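# Move the long cardboard box from floor to counter

## Task

Pick the long cardboard box up off the floor and set it down on the counter that stands behind the shelving, lying fully on the top with no part hanging past the counter's edge; the robot must stay upright and untilted, or the task fails.

## Robot and tools

ROBOT. A Hello Robot Stretch 4, about 1.6 m tall: an omni-wheel base (rim within 0.23 m of its origin), a lift on a mast, one arm that telescopes forward, a three-axis wrist and a five-finger hand. Only this one arm exists, so every argument covers that single arm.

FRAMES. Base frame: origin on the floor below the base centre, x forward, y left, z up, metres. hand_pose is reported in it, for a hand point 0.045 m in front of the palm; the printed value may be somewhat off. Hand point axes: +z along straight fingers, +y out of the palm, +x across the palm away from the thumb. Odometry frame is the base frame where the scene began; base_odometry counts wheel turns only (slip counts as travel), heading in rad, left positive, -3.142 to 3.142.

move. One action per call. "base" is a relative offset from where the base last reported itself: {"translate_m": d} straight, forward positive, -2 to 2 m; {"strafe_m": d} sideways, left positive, -2 to 2 m; {"rotate_rad": d} on the spot, counter-clockwise positive, -3.2 to 3.2. Only translate_m and strafe_m may be combined (straight-line drive, no turning). "joints" holds absolute targets keyed by name: lift_m 0 to 1.2 m; arm_m 0 to 0.55 m extension; wrist_yaw_rad -1.134 to 4.276 (0 ahead, positive left, 3.14 folded back, above 3.4 may hit the arm); wrist_pitch_rad -1.117 to 4.259 (0 level, 1.57 pointing down); wrist_roll_rad -1.117 to 4.259 (0 palm up, 1.57 palm toward robot's right, 3.14 palm down). Hand values run -1 to 1, +1 open: hand_little, hand_ring, hand_middle, hand_index (-1 curled), hand_thumb_bend (-1 fully bent), hand_thumb_turn (+1 beside palm, -1 opposite the fingers). Settings, not motions: hand_force_limit -1 to 1 (about 0 to 10 N at a fingertip, 15 N for thumb motors, at which closing stops) and hand_speed -0.96 to 1 (full speed from +0.48). Out-of-range targets are clipped and reported. "pace": slow/default/fast/max; "speeds" caps individual joint speeds; "contact_limits" 0 to 1 (default 0.5) for arm_m, lift_m, translate_m, strafe_m, rotate_rad, given only alongside that same command. {"end_of_arm": "enable_torque"} alone re-powers wrist motors that shut off. "cameras": head_camera, head_left_camera, head_right_camera, wrist_camera or all. "blocking": true waits until motion ends; false returns in about 0.5 s while motion continues. An empty move just reports state and images. Actions are cut off after about 14 s (time_out).

wait(seconds 0 to 10, cameras) lets time pass; stop brakes everything you started; zoom_image(camera, region [x0,y0,x1,y1] pixels, max 504x504) enlarges part of the latest image; show_instructions shows the hand reference image; finished_scene ends the scene irreversibly.

RESULTS. base_status and joint_status: done, moving, off_target, or a stop not commanded by you (contact_stop, time_out, limit_stop_at_own_body, limit_stop_at_tilt, torque_fault). Once such a stop appears, later move/wait/finished_scene calls in the same reply are skipped. on_its_own notes slack or held joints and odd currents. lidar_m: 12 distances in 30-degree sectors, counter-clockwise from straight ahead (4th left, 7th behind, 10th right); "-" means nothing seen or closer than 0.25 m. wrist_depth_mm: 7x7 grid of depths 100 to 2000 mm. turned_by_wheels vs turned_by_imu differing by over 0.1 rad signals slip or collision. base_tilt in degrees; above 6 the lift, arm and wheels go limp. motor_effort in percent (peak in brackets), servo_current in mA. hand_stopped_by lists little, ring, middle, index, thumb_bend, thumb_turn: moving, target, force, stalled or fault. *_load_n: fingertip load in N, positive when pushed open; near 0 after a lost grip.

GRIPPING. A finger motor only starts when its target changes by 0.002 or more; it locks on arrival or on reaching hand_force_limit. To squeeze harder, raise the limit and send a target more closed than the reading. For gentle grips use hand_speed -0.94 or lower. Thumb turned fully in front wraps items 0.035 to 0.065 m thick; thumb tip plus index pad can pinch light items up to about 0.08 m. The wrist camera sits behind the palm heel and can collide.

CAUTIONS. Self-collision stops occur with the hand over the base at low lift (below about 0.25, or 0.45 pointing down), with tilted-up and rolled wrist combinations, or when folded back. Keep lift_m contact limit at least 0.15 for 1 kg loads, 0.3 for 2 kg. With over 1 kg held and arm_m above 0.2, drive and turn slowly and do not raise the lift while driving, or the robot may tip. Lift height above 0.2 also slows the base. Do not drop the box even slightly, release it while moving, slam it, or hit the shelving or counter hard; avoid big finger forces. Objects may occasionally be nudged by outside pushes. The scene runs on while you think, so moves keep going between replies.

Each tool is called after ">>>" as name(argument=value, ...), one argument or row to a line, values as JSON.

Reference images:

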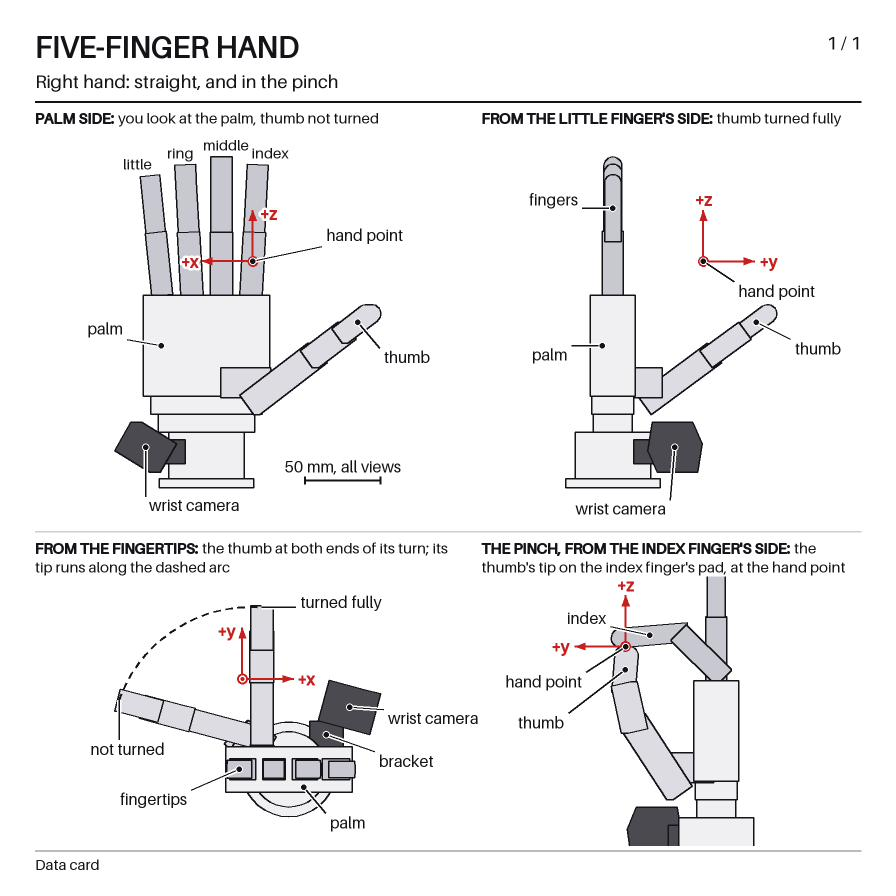

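## Session

>>> move(
)

Scene clock: 0.00 s.
base_odometry: x=+0.000 y=+0.000 heading=+0.000
turned_by_wheels: +0.000
turned_by_imu: +0.000
base_tilt: forward=-1.7 right=-1.1
lidar_m: 1.67 1.70 0.69 0.59 0.58 0.73 1.30 2.02 1.25 1.06 1.05 1.25
base_status: not commanded
joint_positions: lift_m=+0.223 arm_m=+0.000 wrist_yaw_rad=+3.052 wrist_pitch_rad=+0.004 wrist_roll_rad=+0.000 hand_little=+1.000 hand_ring=+1.000 hand_middle=+1.000 hand_index=+1.000 hand_thumb_turn=+1.000 hand_thumb_bend=+1.000 hand_force_limit=+0.000 hand_speed=-0.800
joint_status: not commanded
measured_speeds: all 0
hand_stopped_by: target,target,target,target,target,target
little_load_n: 0.0
ring_load_n: 0.0
middle_load_n: 0.0
index_load_n: 0.0
thumb_bend_load_n: 0.0
thumb_turn_load_n: 0.0
motor_effort: lift_m=+20 arm_m=-5 wheel_0=+2 wheel_1=+1 wheel_2=-1
servo_current: wrist_yaw_rad=33 wrist_pitch_rad=46 wrist_roll_rad=46
hand_pose: x=-0.0392 y=+0.1375 z=+0.4609 quat_wxyz=(-0.476, -0.478, +0.523, +0.521) (m; base frame)
wrist_depth_mm: - 139 - - 1255 1182 976 / 109 140 - - 1336 1229 1008 / 117 142 266 - 1281 1138 759 / 139 168 - - 1336 1255 991 / - 1921 - - 1366 1336 - / 1255 1281 123 123 - - - / 904 917 - - - - -
pictures: head_camera, head_left_camera, head_right_camera, wrist_camera

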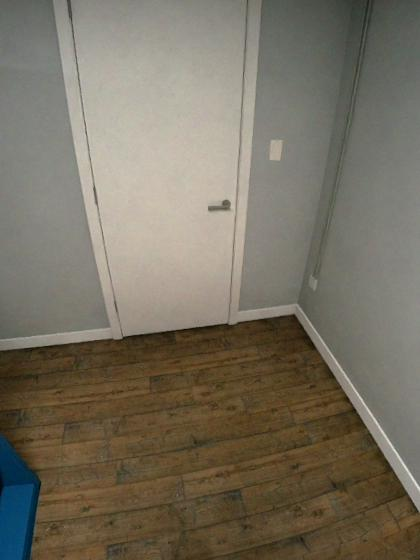

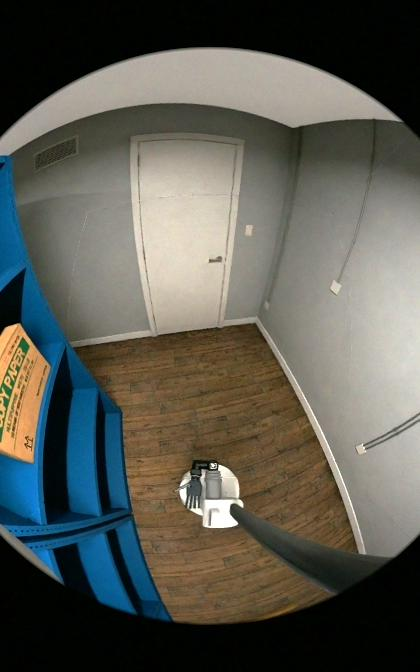

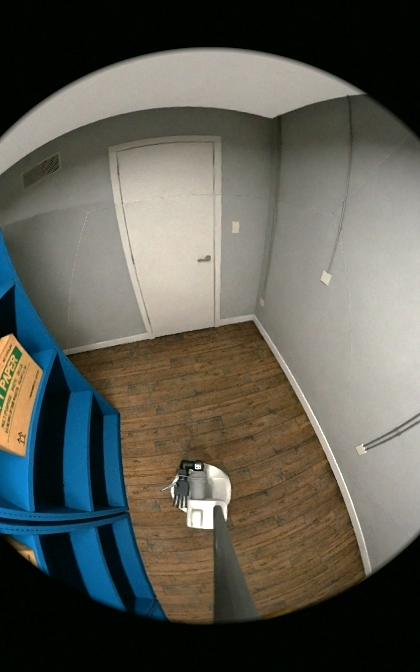

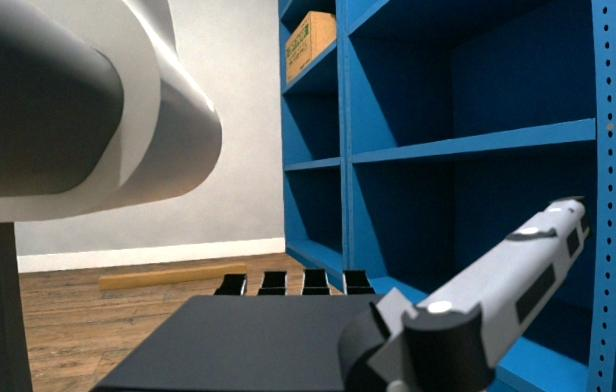

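>>> move(
  base={"rotate_rad": -1.57},
  cameras=["head_camera","head_left_camera","head_right_camera","wrist_camera"],
)

>>> move(
  base={"rotate_rad": -1.57},
  cameras=["head_camera","head_left_camera","head_right_camera","wrist_camera"],
)

Scene clock: 3.10 s.
move: done
base_odometry: x=+0.000 y=+0.000 heading=-1.570
turned_by_wheels: -1.570
turned_by_imu: -1.558
base_tilt: forward=-1.6 right=-1.0
lidar_m: 1.06 1.04 1.28 1.69 1.68 0.71 0.59 0.60 0.73 1.35 1.99 1.23
base_status: done
joint_positions: lift_m=+0.223 arm_m=+0.000 wrist_yaw_rad=+3.052 wrist_pitch_rad=+0.004 wrist_roll_rad=+0.000 hand_little=+1.000 hand_ring=+1.000 hand_middle=+1.000 hand_index=+1.000 hand_thumb_turn=+1.000 hand_thumb_bend=+1.000 hand_force_limit=+0.000 hand_speed=-0.800
joint_status: not commanded
measured_speeds: all 0
hand_stopped_by: target,target,target,target,target,target
little_load_n: 0.0
ring_load_n: 0.0
middle_load_n: 0.0
index_load_n: 0.0
thumb_bend_load_n: 0.0
thumb_turn_load_n: 0.0
motor_effort: lift_m=+20(20) arm_m=-6(6) wheel_0=+1(7) wheel_1=+2(9) wheel_2=-1(7)
servo_current: wrist_yaw_rad=39(59) wrist_pitch_rad=26(65) wrist_roll_rad=39(59)
hand_pose: x=-0.0392 y=+0.1375 z=+0.4609 quat_wxyz=(-0.476, -0.478, +0.523, +0.521)
wrist_depth_mm: - 139 1138 1138 1182 - - / 106 141 - - 1336 - - / 115 142 244 - 891 - - / 139 170 - - 1336 - - / 1025 723 - - 1336 - - / 878 707 113 123 - - - / 707 691 - - - - -

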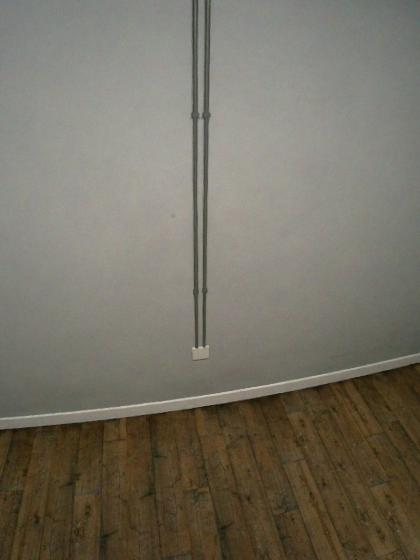

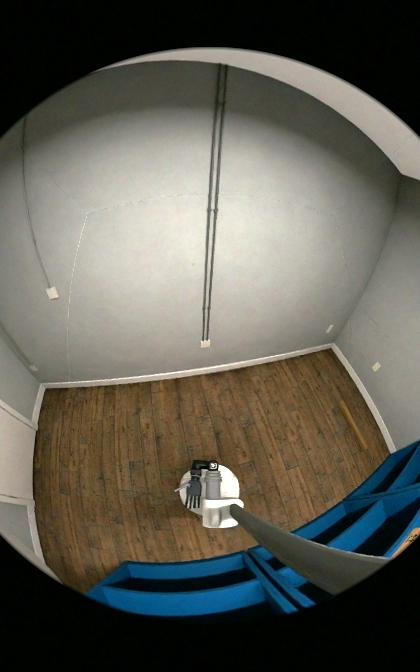

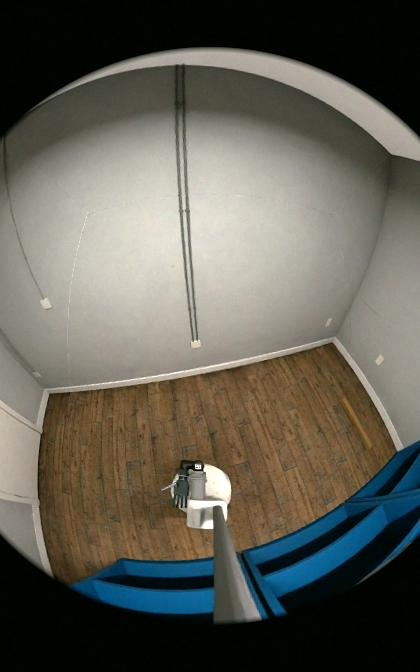

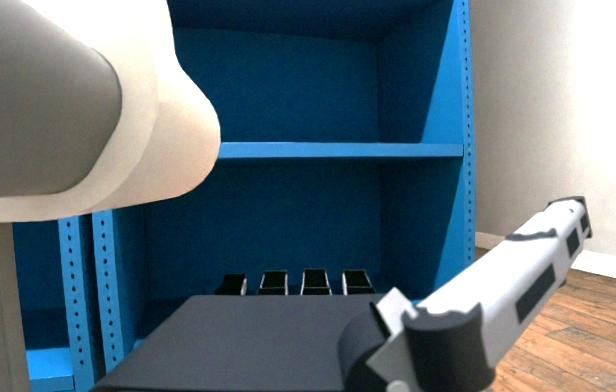

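Scene clock: 5.33 s.
move: done
base_odometry: x=+0.000 y=+0.000 heading=-3.140
turned_by_wheels: -1.570
turned_by_imu: -1.559
base_tilt: forward=-1.5 right=-1.1
lidar_m: 1.35 2.00 1.21 1.05 1.06 1.27 1.67 1.69 0.69 0.60 0.60 0.71
base_status: done
joint_positions: lift_m=+0.223 arm_m=+0.000 wrist_yaw_rad=+3.052 wrist_pitch_rad=+0.004 wrist_roll_rad=+0.000 hand_little=+1.000 hand_ring=+1.000 hand_middle=+1.000 hand_index=+1.000 hand_thumb_turn=+1.000 hand_thumb_bend=+1.000 hand_force_limit=+0.000 hand_speed=-0.800
joint_status: not commanded
measured_speeds: all 0
hand_stopped_by: target,target,target,target,target,target
little_load_n: 0.0
ring_load_n: 0.0
middle_load_n: 0.0
index_load_n: 0.0
thumb_bend_load_n: 0.0
thumb_turn_load_n: 0.0
motor_effort: lift_m=+20(20) arm_m=-6(6) wheel_0=+1(7) wheel_1=+2(10) wheel_2=-1(8)
servo_current: wrist_yaw_rad=26(59) wrist_pitch_rad=39(72) wrist_roll_rad=46(59)
hand_pose: x=-0.0392 y=+0.1375 z=+0.4609 quat_wxyz=(-0.476, -0.478, +0.523, +0.521)
wrist_depth_mm: - 139 - 1863 - - - / 106 140 - 1863 - - - / 115 142 220 1863 - - - / 139 170 - 1863 - - - / - 1661 1808 1863 - - - / 1281 1255 123 123 - - - / 904 917 - - - - -

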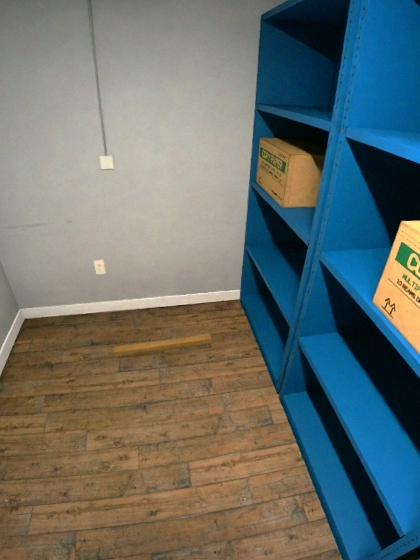

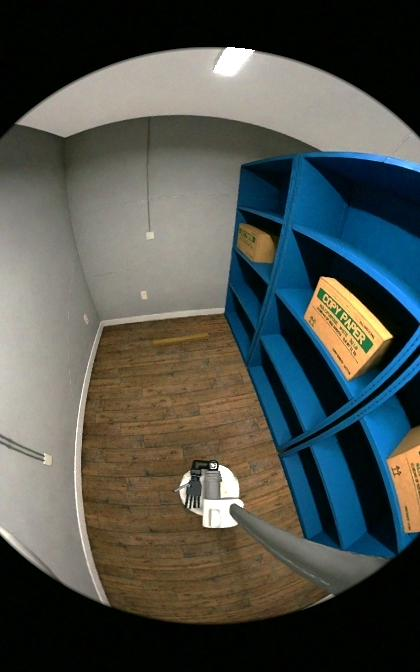

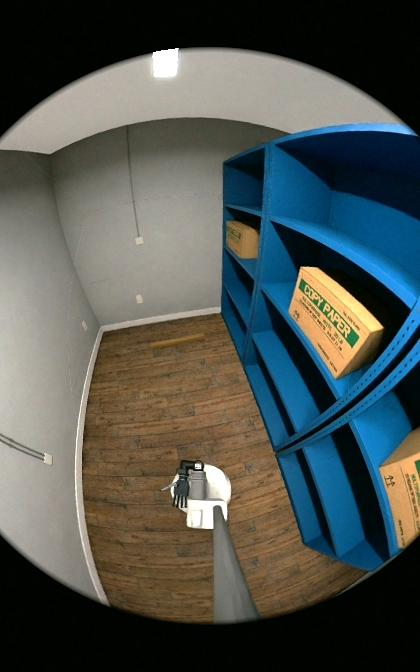

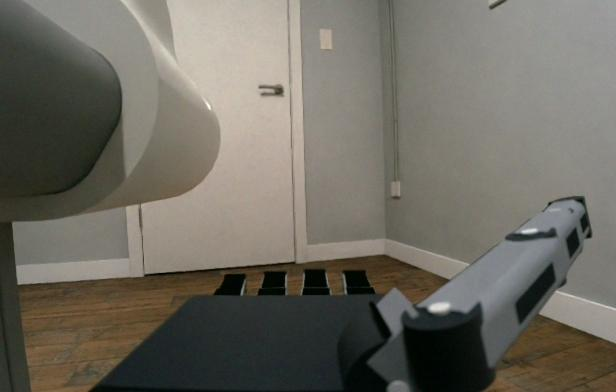

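>>> zoom_image(
  camera="head_camera",
  region=[80, 280, 300, 420],
)

Scaled by 2.291 from the camera's image (finer frame: 1200x1600).

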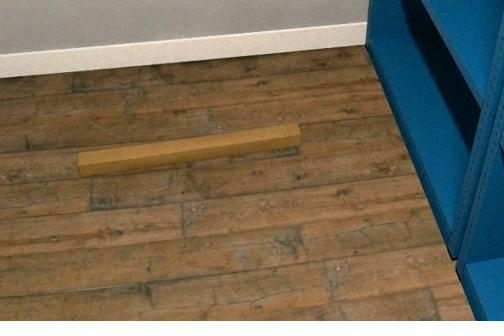

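>>> move(
  base={"translate_m": -1.05},
)

>>> move(
  base={"rotate_rad": -1.57},
  cameras=["head_camera","head_left_camera","head_right_camera"],
)

Scene clock: 14.90 s.
move: done
base_odometry: x=+1.050 y=+0.002 heading=-3.140
turned_by_wheels: +0.000
turned_by_imu: +0.000
base_tilt: forward=-1.6 right=-1.2
lidar_m: 1.86 1.61 0.97 0.85 0.85 0.77 0.66 0.68 0.80 1.60 0.83 1.00
base_status: done
joint_positions: lift_m=+0.223 arm_m=+0.000 wrist_yaw_rad=+3.052 wrist_pitch_rad=+0.004 wrist_roll_rad=+0.000 hand_little=+1.000 hand_ring=+1.000 hand_middle=+1.000 hand_index=+1.000 hand_thumb_turn=+1.000 hand_thumb_bend=+1.000 hand_force_limit=+0.000 hand_speed=-0.800
joint_status: not commanded
measured_speeds: all 0
hand_stopped_by: target,target,target,target,target,target
little_load_n: 0.0
ring_load_n: 0.0
middle_load_n: 0.0
index_load_n: 0.0
thumb_bend_load_n: 0.0
thumb_turn_load_n: 0.0
motor_effort: lift_m=+20(20) arm_m=-5(6) wheel_0=-1(6) wheel_1=+0(7) wheel_2=-1(10)
servo_current: wrist_yaw_rad=26(65) wrist_pitch_rad=46(65) wrist_roll_rad=52(59)
hand_pose: x=-0.0392 y=+0.1375 z=+0.4609 quat_wxyz=(-0.476, -0.478, +0.523, +0.521)
wrist_depth_mm: - 139 - 854 - - - / - 140 - 866 - - - / 112 141 221 854 - - - / 140 148 - 866 - - - / - - - 878 - - - / - - 113 123 - - - / 732 - - - - - -
pictures: none

Scene clock: 16.97 s.
move: done
base_odometry: x=+1.050 y=+0.002 heading=+1.573
turned_by_wheels: -1.570
turned_by_imu: -1.558
base_tilt: forward=-1.4 right=-1.1
lidar_m: 1.65 0.86 1.00 1.93 1.56 0.95 0.84 0.85 0.76 0.65 0.67 0.83
base_status: done
joint_positions: lift_m=+0.223 arm_m=+0.000 wrist_yaw_rad=+3.052 wrist_pitch_rad=+0.004 wrist_roll_rad=+0.000 hand_little=+1.000 hand_ring=+1.000 hand_middle=+1.000 hand_index=+1.000 hand_thumb_turn=+1.000 hand_thumb_bend=+1.000 hand_force_limit=+0.000 hand_speed=-0.800
joint_status: not commanded
measured_speeds: all 0
hand_stopped_by: target,target,target,target,target,target
little_load_n: 0.0
ring_load_n: 0.0
middle_load_n: 0.0
index_load_n: 0.0
thumb_bend_load_n: 0.0
thumb_turn_load_n: 0.0
motor_effort: lift_m=+20(20) arm_m=-6(6) wheel_0=+0(7) wheel_1=-1(9) wheel_2=-1(9)
servo_current: wrist_yaw_rad=20(59) wrist_pitch_rad=33(59) wrist_roll_rad=39(59)
hand_pose: x=-0.0392 y=+0.1375 z=+0.4609 quat_wxyz=(-0.476, -0.478, +0.523, +0.521)
wrist_depth_mm: - 139 - - - - - / 106 140 - - - - - / 115 142 220 - - - - / 139 163 - - - - - / - - - - - - - / - - 113 123 - - - / - - - - - - -

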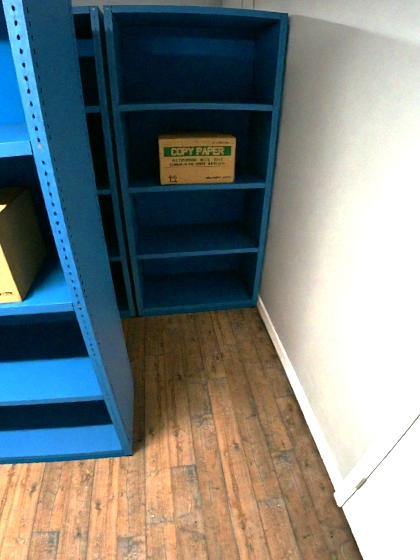

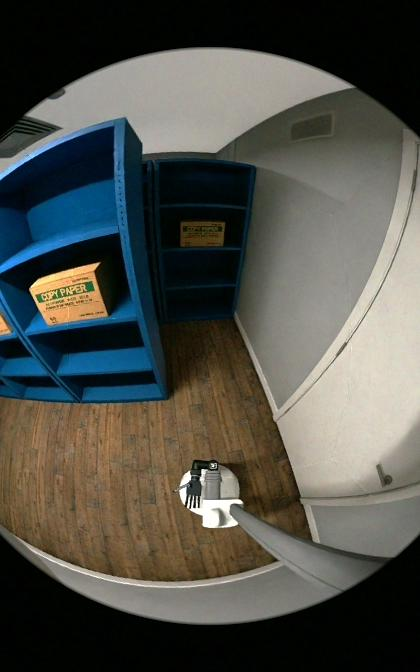

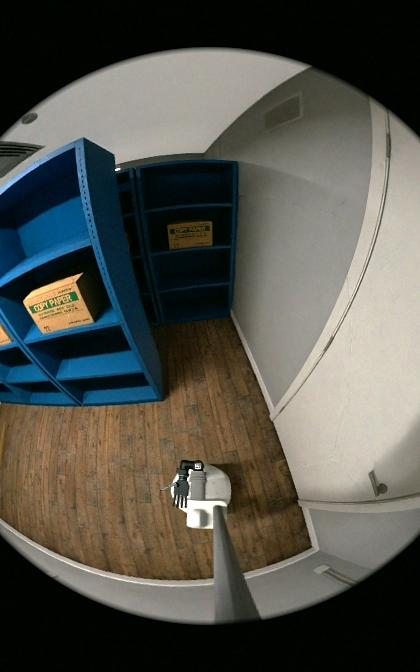

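>>> move(
  base={"translate_m": 1.0, "strafe_m": -0.1},
  cameras=["head_camera","head_left_camera","head_right_camera"],
)

>>> move(
  base={"rotate_rad": 1.57},
  cameras=["head_camera","head_left_camera","head_right_camera"],
)

Scene clock: 22.97 s.
move: done
base_odometry: x=+1.147 y=+1.002 heading=+1.573
turned_by_wheels: +0.000
turned_by_imu: -0.003
base_tilt: forward=-1.6 right=-1.0
lidar_m: 0.92 0.93 0.54 0.48 0.49 2.00 1.79 0.76 0.47 0.41 0.40 0.52
base_status: done
joint_positions: lift_m=+0.223 arm_m=+0.000 wrist_yaw_rad=+3.052 wrist_pitch_rad=+0.004 wrist_roll_rad=+0.000 hand_little=+1.000 hand_ring=+1.000 hand_middle=+1.000 hand_index=+1.000 hand_thumb_turn=+1.000 hand_thumb_bend=+1.000 hand_force_limit=+0.000 hand_speed=-0.800
joint_status: not commanded
measured_speeds: all 0
hand_stopped_by: target,target,target,target,target,target
little_load_n: 0.0
ring_load_n: 0.0
middle_load_n: 0.0
index_load_n: 0.0
thumb_bend_load_n: 0.0
thumb_turn_load_n: 0.0
motor_effort: lift_m=+20(20) arm_m=-6(6) wheel_0=-1(8) wheel_1=+0(9) wheel_2=+1(10)
servo_current: wrist_yaw_rad=33(59) wrist_pitch_rad=39(59) wrist_roll_rad=33(59)
hand_pose: x=-0.0392 y=+0.1375 z=+0.4609 quat_wxyz=(-0.476, -0.478, +0.523, +0.521)
wrist_depth_mm: - 139 - - - - - / 106 140 - - - - - / 115 142 220 - - - - / 139 163 - - - - - / - - - - - - - / 1078 1255 123 123 - - - / 904 917 - - - - -

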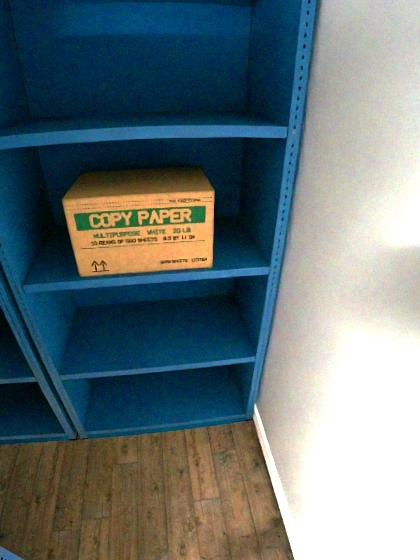

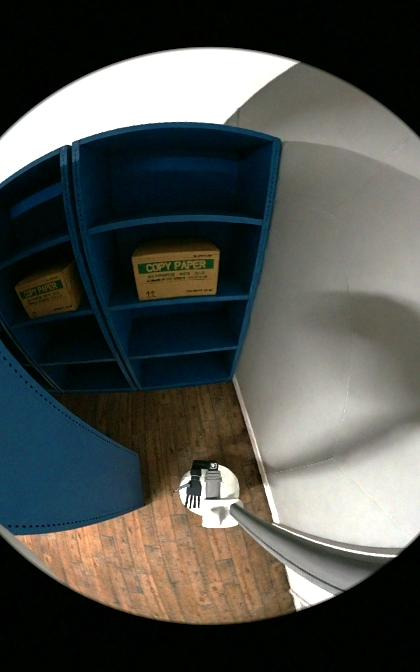

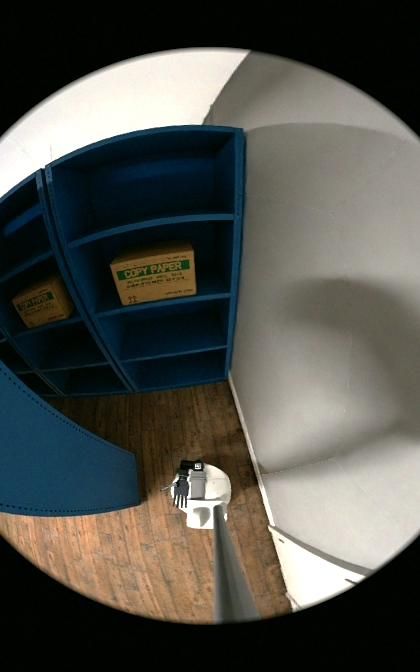

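Scene clock: 25.20 s.
move: done
base_odometry: x=+1.147 y=+1.002 heading=-3.140
turned_by_wheels: +1.570
turned_by_imu: +1.558
base_tilt: forward=-1.4 right=-0.9
lidar_m: 0.48 0.48 2.05 1.80 0.75 0.48 0.38 0.40 0.51 0.93 0.93 0.55
base_status: done
joint_positions: lift_m=+0.223 arm_m=+0.000 wrist_yaw_rad=+3.052 wrist_pitch_rad=+0.004 wrist_roll_rad=+0.000 hand_little=+1.000 hand_ring=+1.000 hand_middle=+1.000 hand_index=+1.000 hand_thumb_turn=+1.000 hand_thumb_bend=+1.000 hand_force_limit=+0.000 hand_speed=-0.800
joint_status: not commanded
measured_speeds: all 0
hand_stopped_by: target,target,target,target,target,target
little_load_n: 0.0
ring_load_n: 0.0
middle_load_n: 0.0
index_load_n: 0.0
thumb_bend_load_n: 0.0
thumb_turn_load_n: 0.0
motor_effort: lift_m=+20(20) arm_m=-6(6) wheel_0=-2(6) wheel_1=-2(10) wheel_2=-2(9)
servo_current: wrist_yaw_rad=39(59) wrist_pitch_rad=39(65) wrist_roll_rad=33(59)
hand_pose: x=-0.0392 y=+0.1375 z=+0.4609 quat_wxyz=(-0.476, -0.478, +0.523, +0.521)
wrist_depth_mm: - 139 - - 634 - - / 106 141 - - 627 - - / 115 142 220 - 627 - - / 139 154 - - 640 - - / - - - - 640 - - / - - 113 123 - - - / - - - - - - -

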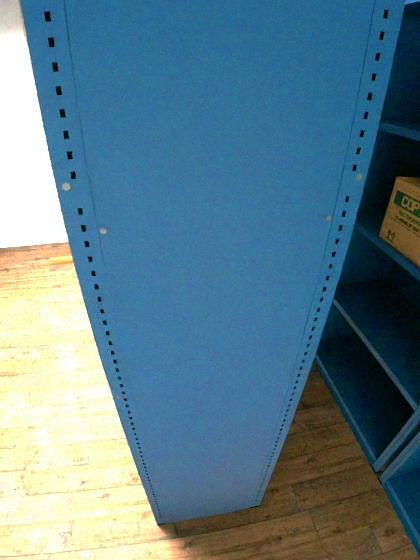

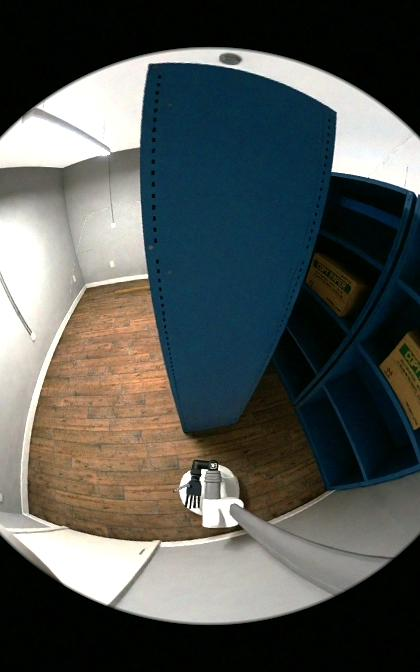

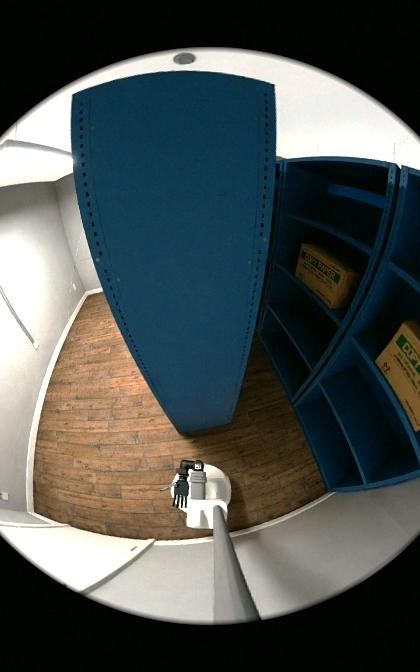

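>>> move(
  base={"strafe_m": -0.5},
  cameras=["head_camera","head_left_camera","head_right_camera"],
)

Scene clock: 29.47 s.
move: done
base_odometry: x=+1.147 y=+1.502 heading=-3.141
turned_by_wheels: +0.000
turned_by_imu: +0.001
base_tilt: forward=-1.5 right=-1.0
lidar_m: 1.04 0.61 0.71 2.28 0.61 0.36 0.30 0.32 0.38 0.42 0.44 0.56
base_status: done
joint_positions: lift_m=+0.223 arm_m=+0.000 wrist_yaw_rad=+3.052 wrist_pitch_rad=+0.004 wrist_roll_rad=+0.000 hand_little=+1.000 hand_ring=+1.000 hand_middle=+1.000 hand_index=+1.000 hand_thumb_turn=+1.000 hand_thumb_bend=+1.000 hand_force_limit=+0.000 hand_speed=-0.800
joint_status: not commanded
measured_speeds: all 0
hand_stopped_by: target,target,target,target,target,target
little_load_n: 0.0
ring_load_n: 0.0
middle_load_n: 0.0
index_load_n: 0.0
thumb_bend_load_n: 0.0
thumb_turn_load_n: 0.0
motor_effort: lift_m=+20(20) arm_m=-6(6) wheel_0=-2(8) wheel_1=+1(11) wheel_2=-1(5)
servo_current: wrist_yaw_rad=26(65) wrist_pitch_rad=52(65) wrist_roll_rad=52(59)
hand_pose: x=-0.0392 y=+0.1375 z=+0.4609 quat_wxyz=(-0.476, -0.478, +0.523, +0.521)
wrist_depth_mm: - 139 - - - - - / - 140 - - - - - / 112 141 221 - - - - / 140 149 - - - - - / - - - - - - - / - - 113 123 - - - / - - - - - - -

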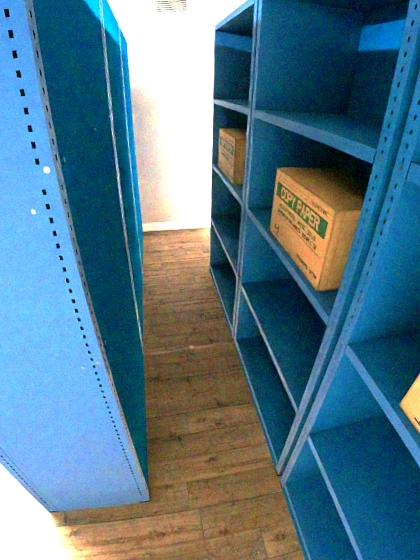

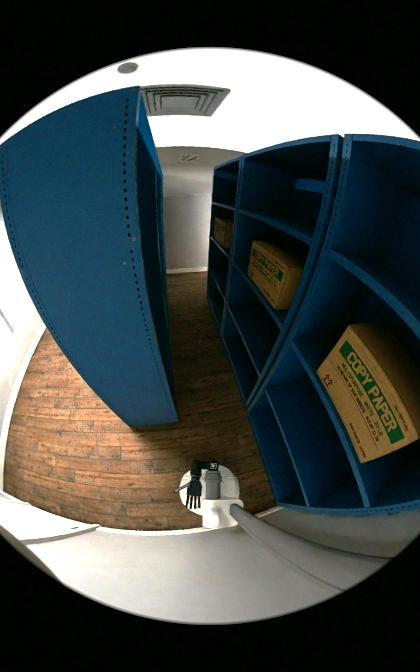

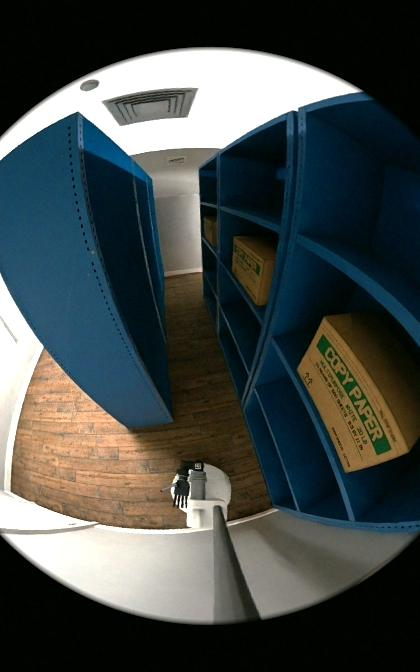

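>>> move(
  base={"translate_m": 0.8, "strafe_m": -0.05},
  cameras=["head_camera"],
)

Scene clock: 36.80 s.
move: done
base_odometry: x=+0.347 y=+1.552 heading=-3.140
turned_by_wheels: +0.000
turned_by_imu: +0.001
base_tilt: forward=-1.8 right=-0.9
lidar_m: 0.54 0.62 0.36 0.31 0.31 1.22 1.06 0.48 0.27 0.25 0.25 0.29
base_status: done
joint_positions: lift_m=+0.223 arm_m=+0.000 wrist_yaw_rad=+3.052 wrist_pitch_rad=+0.004 wrist_roll_rad=+0.000 hand_little=+1.000 hand_ring=+1.000 hand_middle=+1.000 hand_index=+1.000 hand_thumb_turn=+1.000 hand_thumb_bend=+1.000 hand_force_limit=+0.000 hand_speed=-0.800
joint_status: not commanded
measured_speeds: all 0
hand_stopped_by: target,target,target,target,target,target
little_load_n: 0.0
ring_load_n: 0.0
middle_load_n: 0.0
index_load_n: 0.0
thumb_bend_load_n: 0.0
thumb_turn_load_n: 0.0
motor_effort: lift_m=+20(20) arm_m=-6(6) wheel_0=+0(7) wheel_1=-1(7) wheel_2=+2(11)
servo_current: wrist_yaw_rad=52(59) wrist_pitch_rad=46(59) wrist_roll_rad=46(52)
hand_pose: x=-0.0392 y=+0.1375 z=+0.4609 quat_wxyz=(-0.476, -0.478, +0.523, +0.521)
wrist_depth_mm: - 139 - - - 329 - / 106 141 - - - 332 - / 115 141 220 - - 338 - / 139 163 - - - 342 - / - - - - - 1464 - / - 1042 113 123 - - - / - 917 - - - - -

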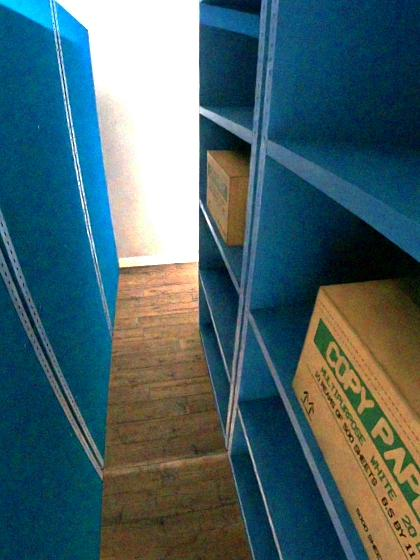

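>>> move(
  base={"rotate_rad": 0.15},
  cameras=["head_camera","head_left_camera","head_right_camera"],
)

Scene clock: 39.90 s.
move: done
base_odometry: x=+0.347 y=+1.552 heading=-2.991
turned_by_wheels: +0.150
turned_by_imu: +0.149
base_tilt: forward=-1.6 right=-1.1
lidar_m: 0.78 0.50 0.34 0.32 0.32 1.15 1.06 0.39 0.25 0.25 0.25 0.33
base_status: done
joint_positions: lift_m=+0.223 arm_m=+0.000 wrist_yaw_rad=+3.052 wrist_pitch_rad=+0.004 wrist_roll_rad=+0.000 hand_little=+1.000 hand_ring=+1.000 hand_middle=+1.000 hand_index=+1.000 hand_thumb_turn=+1.000 hand_thumb_bend=+1.000 hand_force_limit=+0.000 hand_speed=-0.800
joint_status: not commanded
measured_speeds: all 0
hand_stopped_by: target,target,target,target,target,target
little_load_n: 0.0
ring_load_n: 0.0
middle_load_n: -0.5
index_load_n: 0.0
thumb_bend_load_n: 0.0
thumb_turn_load_n: 0.0
motor_effort: lift_m=+20(20) arm_m=-6(6) wheel_0=-2(5) wheel_1=-1(7) wheel_2=+0(7)
servo_current: wrist_yaw_rad=33(59) wrist_pitch_rad=33(59) wrist_roll_rad=33(52)
hand_pose: x=-0.0392 y=+0.1375 z=+0.4609 quat_wxyz=(-0.476, -0.478, +0.523, +0.521)
wrist_depth_mm: - 139 - - - - 294 / 109 140 - - - - 1281 / 117 141 229 - - - 1281 / 139 153 - - - - - / - - - - - - - / - - 113 123 - - - / - - - - - - -

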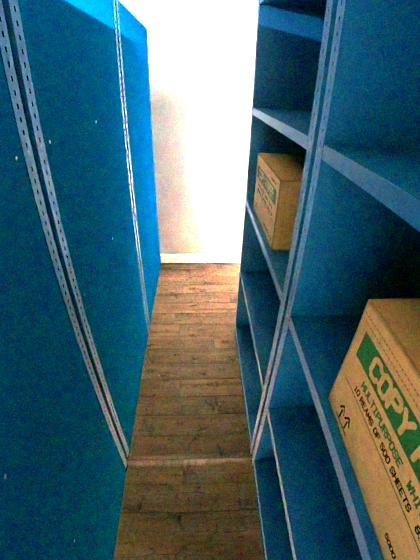

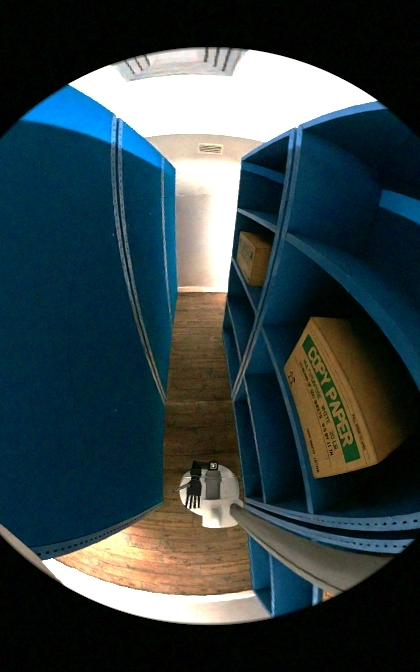

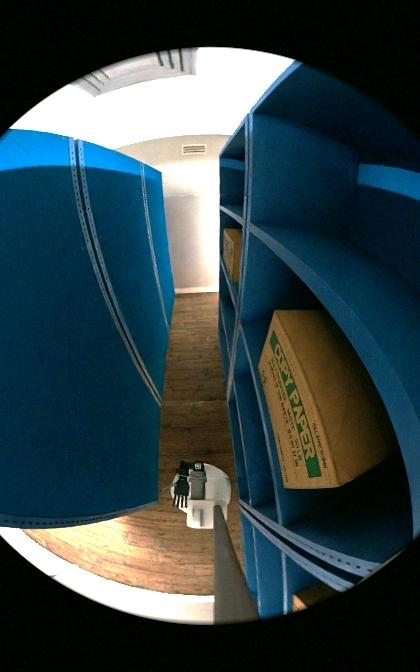

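>>> move(
  base={"translate_m": 0.6, "strafe_m": 0.035},
  cameras=["head_camera"],
  contact_limits={"translate_m": 0.2, "strafe_m": 0.2},
)

"contact_limits": translate_m and strafe_m are given together and make one move, which takes one limit: state it under one of them only
Scene clock: 42.77 s.
base_odometry: x=+0.347 y=+1.552 heading=-2.991
turned_by_wheels: +0.000
turned_by_imu: +0.000
base_tilt: forward=-1.4 right=-0.9
lidar_m: 0.77 0.52 0.34 0.31 0.34 1.13 1.05 0.39 0.25 0.25 0.25 0.34
base_status: done
joint_positions: lift_m=+0.223 arm_m=+0.000 wrist_yaw_rad=+3.052 wrist_pitch_rad=+0.004 wrist_roll_rad=+0.000 hand_little=+1.000 hand_ring=+1.000 hand_middle=+1.000 hand_index=+1.000 hand_thumb_turn=+1.000 hand_thumb_bend=+1.000 hand_force_limit=+0.000 hand_speed=-0.800
joint_status: not commanded
measured_speeds: all 0
hand_stopped_by: target,target,target,target,target,target
little_load_n: 0.0
ring_load_n: 0.0
middle_load_n: 0.0
index_load_n: 0.0
thumb_bend_load_n: 0.0
thumb_turn_load_n: 0.0
motor_effort: lift_m=+20(20) arm_m=-6(6) wheel_0=-3(5) wheel_1=-1(7) wheel_2=+0(7)
servo_current: wrist_yaw_rad=33(59) wrist_pitch_rad=39(59) wrist_roll_rad=52(52)
hand_pose: x=-0.0392 y=+0.1375 z=+0.4609 quat_wxyz=(-0.476, -0.478, +0.523, +0.521)
wrist_depth_mm: - 139 - - - - 294 / 109 140 - - - - 1308 / 117 141 229 - - - 1281 / 140 153 - - - - - / - - - - - - - / - - 113 123 - - - / - - - - - - -
pictures: none

>>> move(
  base={"translate_m": 0.5, "strafe_m": 0.035},
  cameras=["head_camera"],
  contact_limits={"translate_m": 0.2},
)

Scene clock: 46.67 s.
move: done
base_odometry: x=-0.142 y=+1.442 heading=-2.991
turned_by_wheels: +0.000
turned_by_imu: +0.001
base_tilt: forward=-1.5 right=-1.0
lidar_m: 0.79 0.51 0.35 0.31 0.32 0.44 1.47 0.39 0.26 0.25 0.25 0.33
base_status: done
joint_positions: lift_m=+0.223 arm_m=+0.000 wrist_yaw_rad=+3.052 wrist_pitch_rad=+0.004 wrist_roll_rad=+0.000 hand_little=+1.000 hand_ring=+1.000 hand_middle=+1.000 hand_index=+1.000 hand_thumb_turn=+1.000 hand_thumb_bend=+1.000 hand_force_limit=+0.000 hand_speed=-0.800
joint_status: not commanded
measured_speeds: all 0
hand_stopped_by: target,target,target,target,target,target
little_load_n: 0.0
ring_load_n: 0.0
middle_load_n: 0.0
index_load_n: 0.0
thumb_bend_load_n: 0.0
thumb_turn_load_n: 0.0
motor_effort: lift_m=+20(20) arm_m=-6(6) wheel_0=+0(6) wheel_1=+1(7) wheel_2=+2(11)
servo_current: wrist_yaw_rad=20(65) wrist_pitch_rad=59(65) wrist_roll_rad=46(59)
contact_limits: translate_m 0.2
hand_pose: x=-0.0392 y=+0.1375 z=+0.4609 quat_wxyz=(-0.476, -0.478, +0.523, +0.521)
wrist_depth_mm: - 139 - - - - - / 106 141 - - 759 - - / 115 142 220 - - - - / 140 163 - - - - - / - - - - - - - / - 741 123 123 - - - / - - - - - - -

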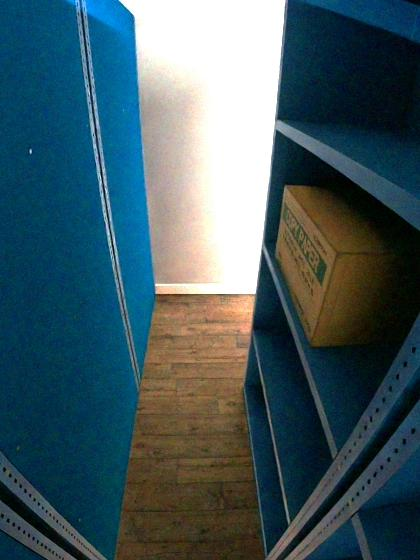

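>>> move(
  base={"translate_m": 0.5, "strafe_m": 0.04},
  cameras=["head_camera"],
  contact_limits={"translate_m": 0.2},
)

Scene clock: 51.70 s.
move: done
base_odometry: x=-0.631 y=+1.327 heading=-2.991
turned_by_wheels: +0.000
turned_by_imu: -0.001
base_tilt: forward=-1.5 right=-1.0
lidar_m: 1.63 0.50 0.32 0.30 0.31 0.45 1.04 0.39 0.27 0.25 0.25 0.33
base_status: done
joint_positions: lift_m=+0.223 arm_m=+0.000 wrist_yaw_rad=+3.052 wrist_pitch_rad=+0.004 wrist_roll_rad=+0.000 hand_little=+1.000 hand_ring=+1.000 hand_middle=+1.000 hand_index=+1.000 hand_thumb_turn=+1.000 hand_thumb_bend=+1.000 hand_force_limit=+0.000 hand_speed=-0.800
joint_status: not commanded
measured_speeds: all 0
hand_stopped_by: target,target,target,target,target,target
little_load_n: 0.0
ring_load_n: 0.0
middle_load_n: 0.0
index_load_n: 0.0
thumb_bend_load_n: 0.0
thumb_turn_load_n: 0.0
motor_effort: lift_m=+20(20) arm_m=-6(6) wheel_0=-1(6) wheel_1=-1(10) wheel_2=+1(10)
servo_current: wrist_yaw_rad=46(65) wrist_pitch_rad=52(65) wrist_roll_rad=52(59)
contact_limits: translate_m 0.2
hand_pose: x=-0.0392 y=+0.1375 z=+0.4609 quat_wxyz=(-0.476, -0.478, +0.523, +0.521)
wrist_depth_mm: - 139 - - - 373 285 / 106 141 - - - 375 289 / 115 142 255 - - 377 293 / 140 171 - - - 382 296 / - 1138 - - - 387 - / 960 1060 123 123 - - - / 759 - - - - - -

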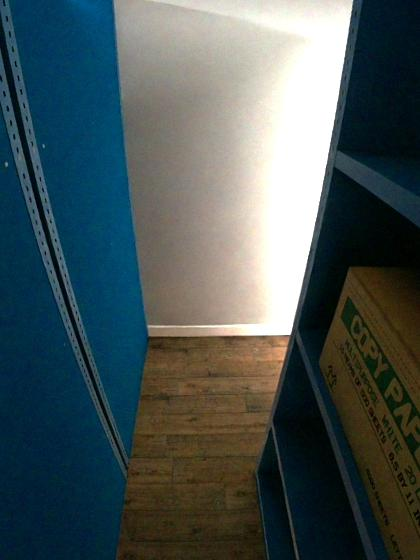

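>>> move(
  base={"rotate_rad": 0.05},
)

>>> move(
  base={"translate_m": 0.6, "strafe_m": 0.02},
  cameras=["head_camera","head_left_camera","head_right_camera"],
  contact_limits={"translate_m": 0.2},
)

Scene clock: 53.33 s.
move: done
base_odometry: x=-0.631 y=+1.327 heading=-2.940
turned_by_wheels: +0.050
turned_by_imu: +0.052
base_tilt: forward=-1.4 right=-0.9
lidar_m: 1.40 0.48 0.33 0.30 0.32 0.46 1.11 0.39 0.26 0.25 0.25 0.35
base_status: done
joint_positions: lift_m=+0.223 arm_m=+0.000 wrist_yaw_rad=+3.052 wrist_pitch_rad=+0.004 wrist_roll_rad=+0.000 hand_little=+1.000 hand_ring=+1.000 hand_middle=+1.000 hand_index=+1.000 hand_thumb_turn=+1.000 hand_thumb_bend=+1.000 hand_force_limit=+0.000 hand_speed=-0.800
joint_status: not commanded
measured_speeds: all 0
hand_stopped_by: target,target,target,target,target,target
little_load_n: 0.0
ring_load_n: 0.0
middle_load_n: 0.0
index_load_n: 0.0
thumb_bend_load_n: 0.0
thumb_turn_load_n: 0.0
motor_effort: lift_m=+20(20) arm_m=-6(6) wheel_0=+0(5) wheel_1=+1(8) wheel_2=+1(5)
servo_current: wrist_yaw_rad=33(46) wrist_pitch_rad=33(65) wrist_roll_rad=39(59)
hand_pose: x=-0.0392 y=+0.1375 z=+0.4609 quat_wxyz=(-0.476, -0.478, +0.523, +0.521)
wrist_depth_mm: - 139 - - - 362 294 / 109 140 - - - 359 300 / 115 142 254 - - 359 304 / 139 170 - - - 364 306 / - 1205 - - - - - / 960 960 113 123 - - - / 759 778 - - - - -
pictures: none

Scene clock: 56.83 s.
move: done
base_odometry: x=-1.215 y=+1.187 heading=-2.940
turned_by_wheels: +0.000
turned_by_imu: -0.002
base_tilt: forward=-1.5 right=-1.0
lidar_m: 1.05 0.45 0.31 0.30 0.30 0.44 1.18 0.40 0.27 0.25 0.26 1.11
base_status: done
joint_positions: lift_m=+0.223 arm_m=+0.000 wrist_yaw_rad=+3.052 wrist_pitch_rad=+0.004 wrist_roll_rad=+0.000 hand_little=+1.000 hand_ring=+1.000 hand_middle=+1.000 hand_index=+1.000 hand_thumb_turn=+1.000 hand_thumb_bend=+1.000 hand_force_limit=+0.000 hand_speed=-0.800
joint_status: not commanded
measured_speeds: all 0
hand_stopped_by: target,target,target,target,target,target
little_load_n: 0.0
ring_load_n: 0.0
middle_load_n: 0.0
index_load_n: 0.0
thumb_bend_load_n: 0.0
thumb_turn_load_n: 0.0
motor_effort: lift_m=+20(20) arm_m=-6(6) wheel_0=+0(6) wheel_1=-1(7) wheel_2=+1(12)
servo_current: wrist_yaw_rad=33(65) wrist_pitch_rad=39(59) wrist_roll_rad=33(59)
contact_limits: translate_m 0.2
hand_pose: x=-0.0392 y=+0.1375 z=+0.4609 quat_wxyz=(-0.476, -0.478, +0.523, +0.521)
wrist_depth_mm: - 139 - - 634 373 279 / 106 141 - - 647 377 287 / 115 142 256 - 661 382 290 / 139 170 - - 676 389 293 / 820 820 - 1921 627 418 - / 831 831 123 123 - - - / 750 798 - - - - -

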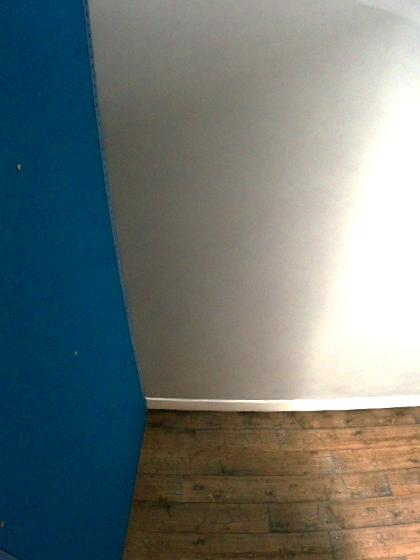

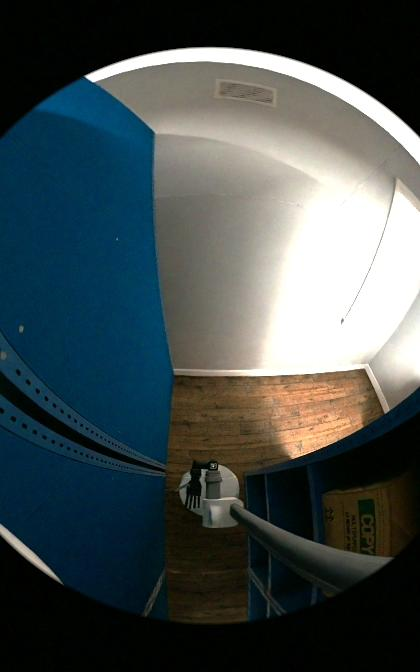

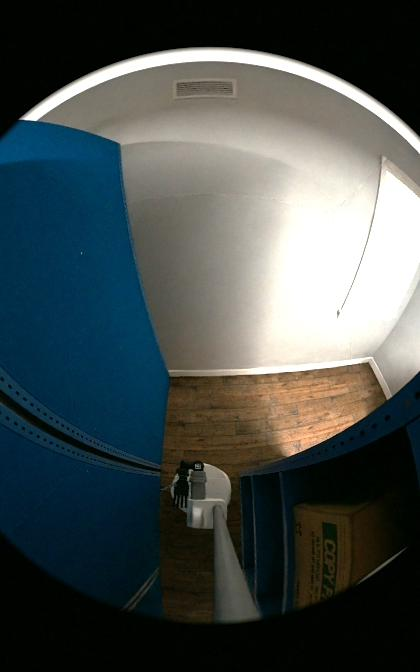

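>>> move(
  base={"translate_m": 0.55, "strafe_m": 0.0},
  contact_limits={"translate_m": 0.2},
)

>>> move(
  base={"rotate_rad": -1.57},
  cameras=["head_camera","head_left_camera","head_right_camera"],
)

Scene clock: 61.03 s.
move: done
base_odometry: x=-1.754 y=+1.077 heading=-2.941
turned_by_wheels: +0.000
turned_by_imu: +0.000
base_tilt: forward=-1.5 right=-1.1
lidar_m: 0.52 0.48 0.32 0.30 0.32 0.47 1.15 0.44 0.57 1.66 0.79 0.55
base_status: done
joint_positions: lift_m=+0.223 arm_m=+0.000 wrist_yaw_rad=+3.052 wrist_pitch_rad=+0.004 wrist_roll_rad=+0.000 hand_little=+1.000 hand_ring=+1.000 hand_middle=+1.000 hand_index=+1.000 hand_thumb_turn=+1.000 hand_thumb_bend=+1.000 hand_force_limit=+0.000 hand_speed=-0.800
joint_status: not commanded
measured_speeds: all 0
hand_stopped_by: target,target,target,target,target,target
little_load_n: 0.0
ring_load_n: 0.0
middle_load_n: 0.0
index_load_n: 0.0
thumb_bend_load_n: 0.0
thumb_turn_load_n: 0.0
motor_effort: lift_m=+20(20) arm_m=-6(6) wheel_0=-1(7) wheel_1=-1(7) wheel_2=+1(11)
servo_current: wrist_yaw_rad=26(52) wrist_pitch_rad=46(59) wrist_roll_rad=39(52)
contact_limits: translate_m 0.2
hand_pose: x=-0.0392 y=+0.1375 z=+0.4609 quat_wxyz=(-0.476, -0.478, +0.523, +0.521)
wrist_depth_mm: - 139 - - 668 - 294 / 106 141 - - 676 480 298 / 115 142 256 - 691 488 304 / 140 190 - - 707 496 306 / 1308 1336 - 1921 715 - - / 960 1042 123 123 - - - / 707 788 - - - - -
pictures: none

Scene clock: 63.23 s.
move: done
base_odometry: x=-1.754 y=+1.077 heading=+1.773
turned_by_wheels: -1.570
turned_by_imu: -1.557
base_tilt: forward=-1.5 right=-1.2
lidar_m: 1.63 0.76 0.56 0.51 0.46 0.34 0.31 0.30 0.47 1.05 0.48 0.55
base_status: done
joint_positions: lift_m=+0.223 arm_m=+0.000 wrist_yaw_rad=+3.052 wrist_pitch_rad=+0.004 wrist_roll_rad=+0.000 hand_little=+1.000 hand_ring=+1.000 hand_middle=+1.000 hand_index=+1.000 hand_thumb_turn=+1.000 hand_thumb_bend=+1.000 hand_force_limit=+0.000 hand_speed=-0.800
joint_status: not commanded
measured_speeds: all 0
hand_stopped_by: target,target,target,target,target,target
little_load_n: 0.0
ring_load_n: 0.0
middle_load_n: 0.0
index_load_n: 0.0
thumb_bend_load_n: 0.0
thumb_turn_load_n: 0.0
motor_effort: lift_m=+20(20) arm_m=-6(6) wheel_0=+1(7) wheel_1=+2(10) wheel_2=+2(9)
servo_current: wrist_yaw_rad=26(59) wrist_pitch_rad=59(65) wrist_roll_rad=46(52)
hand_pose: x=-0.0392 y=+0.1375 z=+0.4609 quat_wxyz=(-0.476, -0.478, +0.523, +0.521)
wrist_depth_mm: - 139 - - - - 477 / 106 141 - - - - 480 / 115 142 220 - - - - / 139 163 - - - - - / - - - - - - - / - - 113 123 - - - / - - - - - - -

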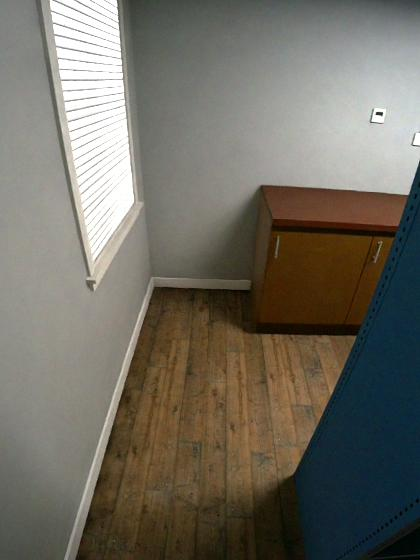

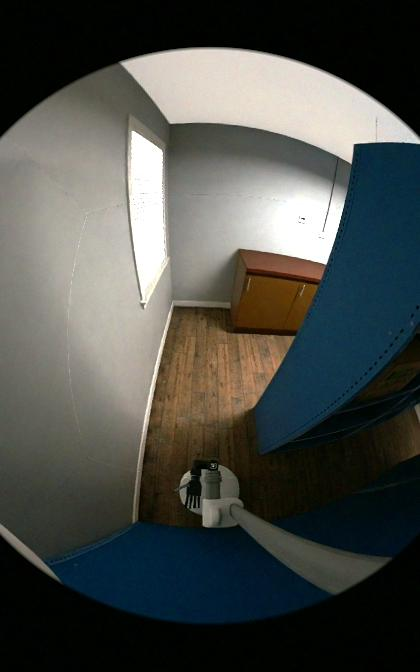

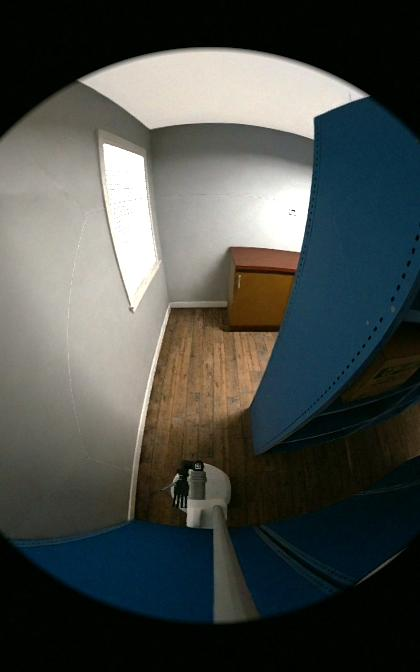

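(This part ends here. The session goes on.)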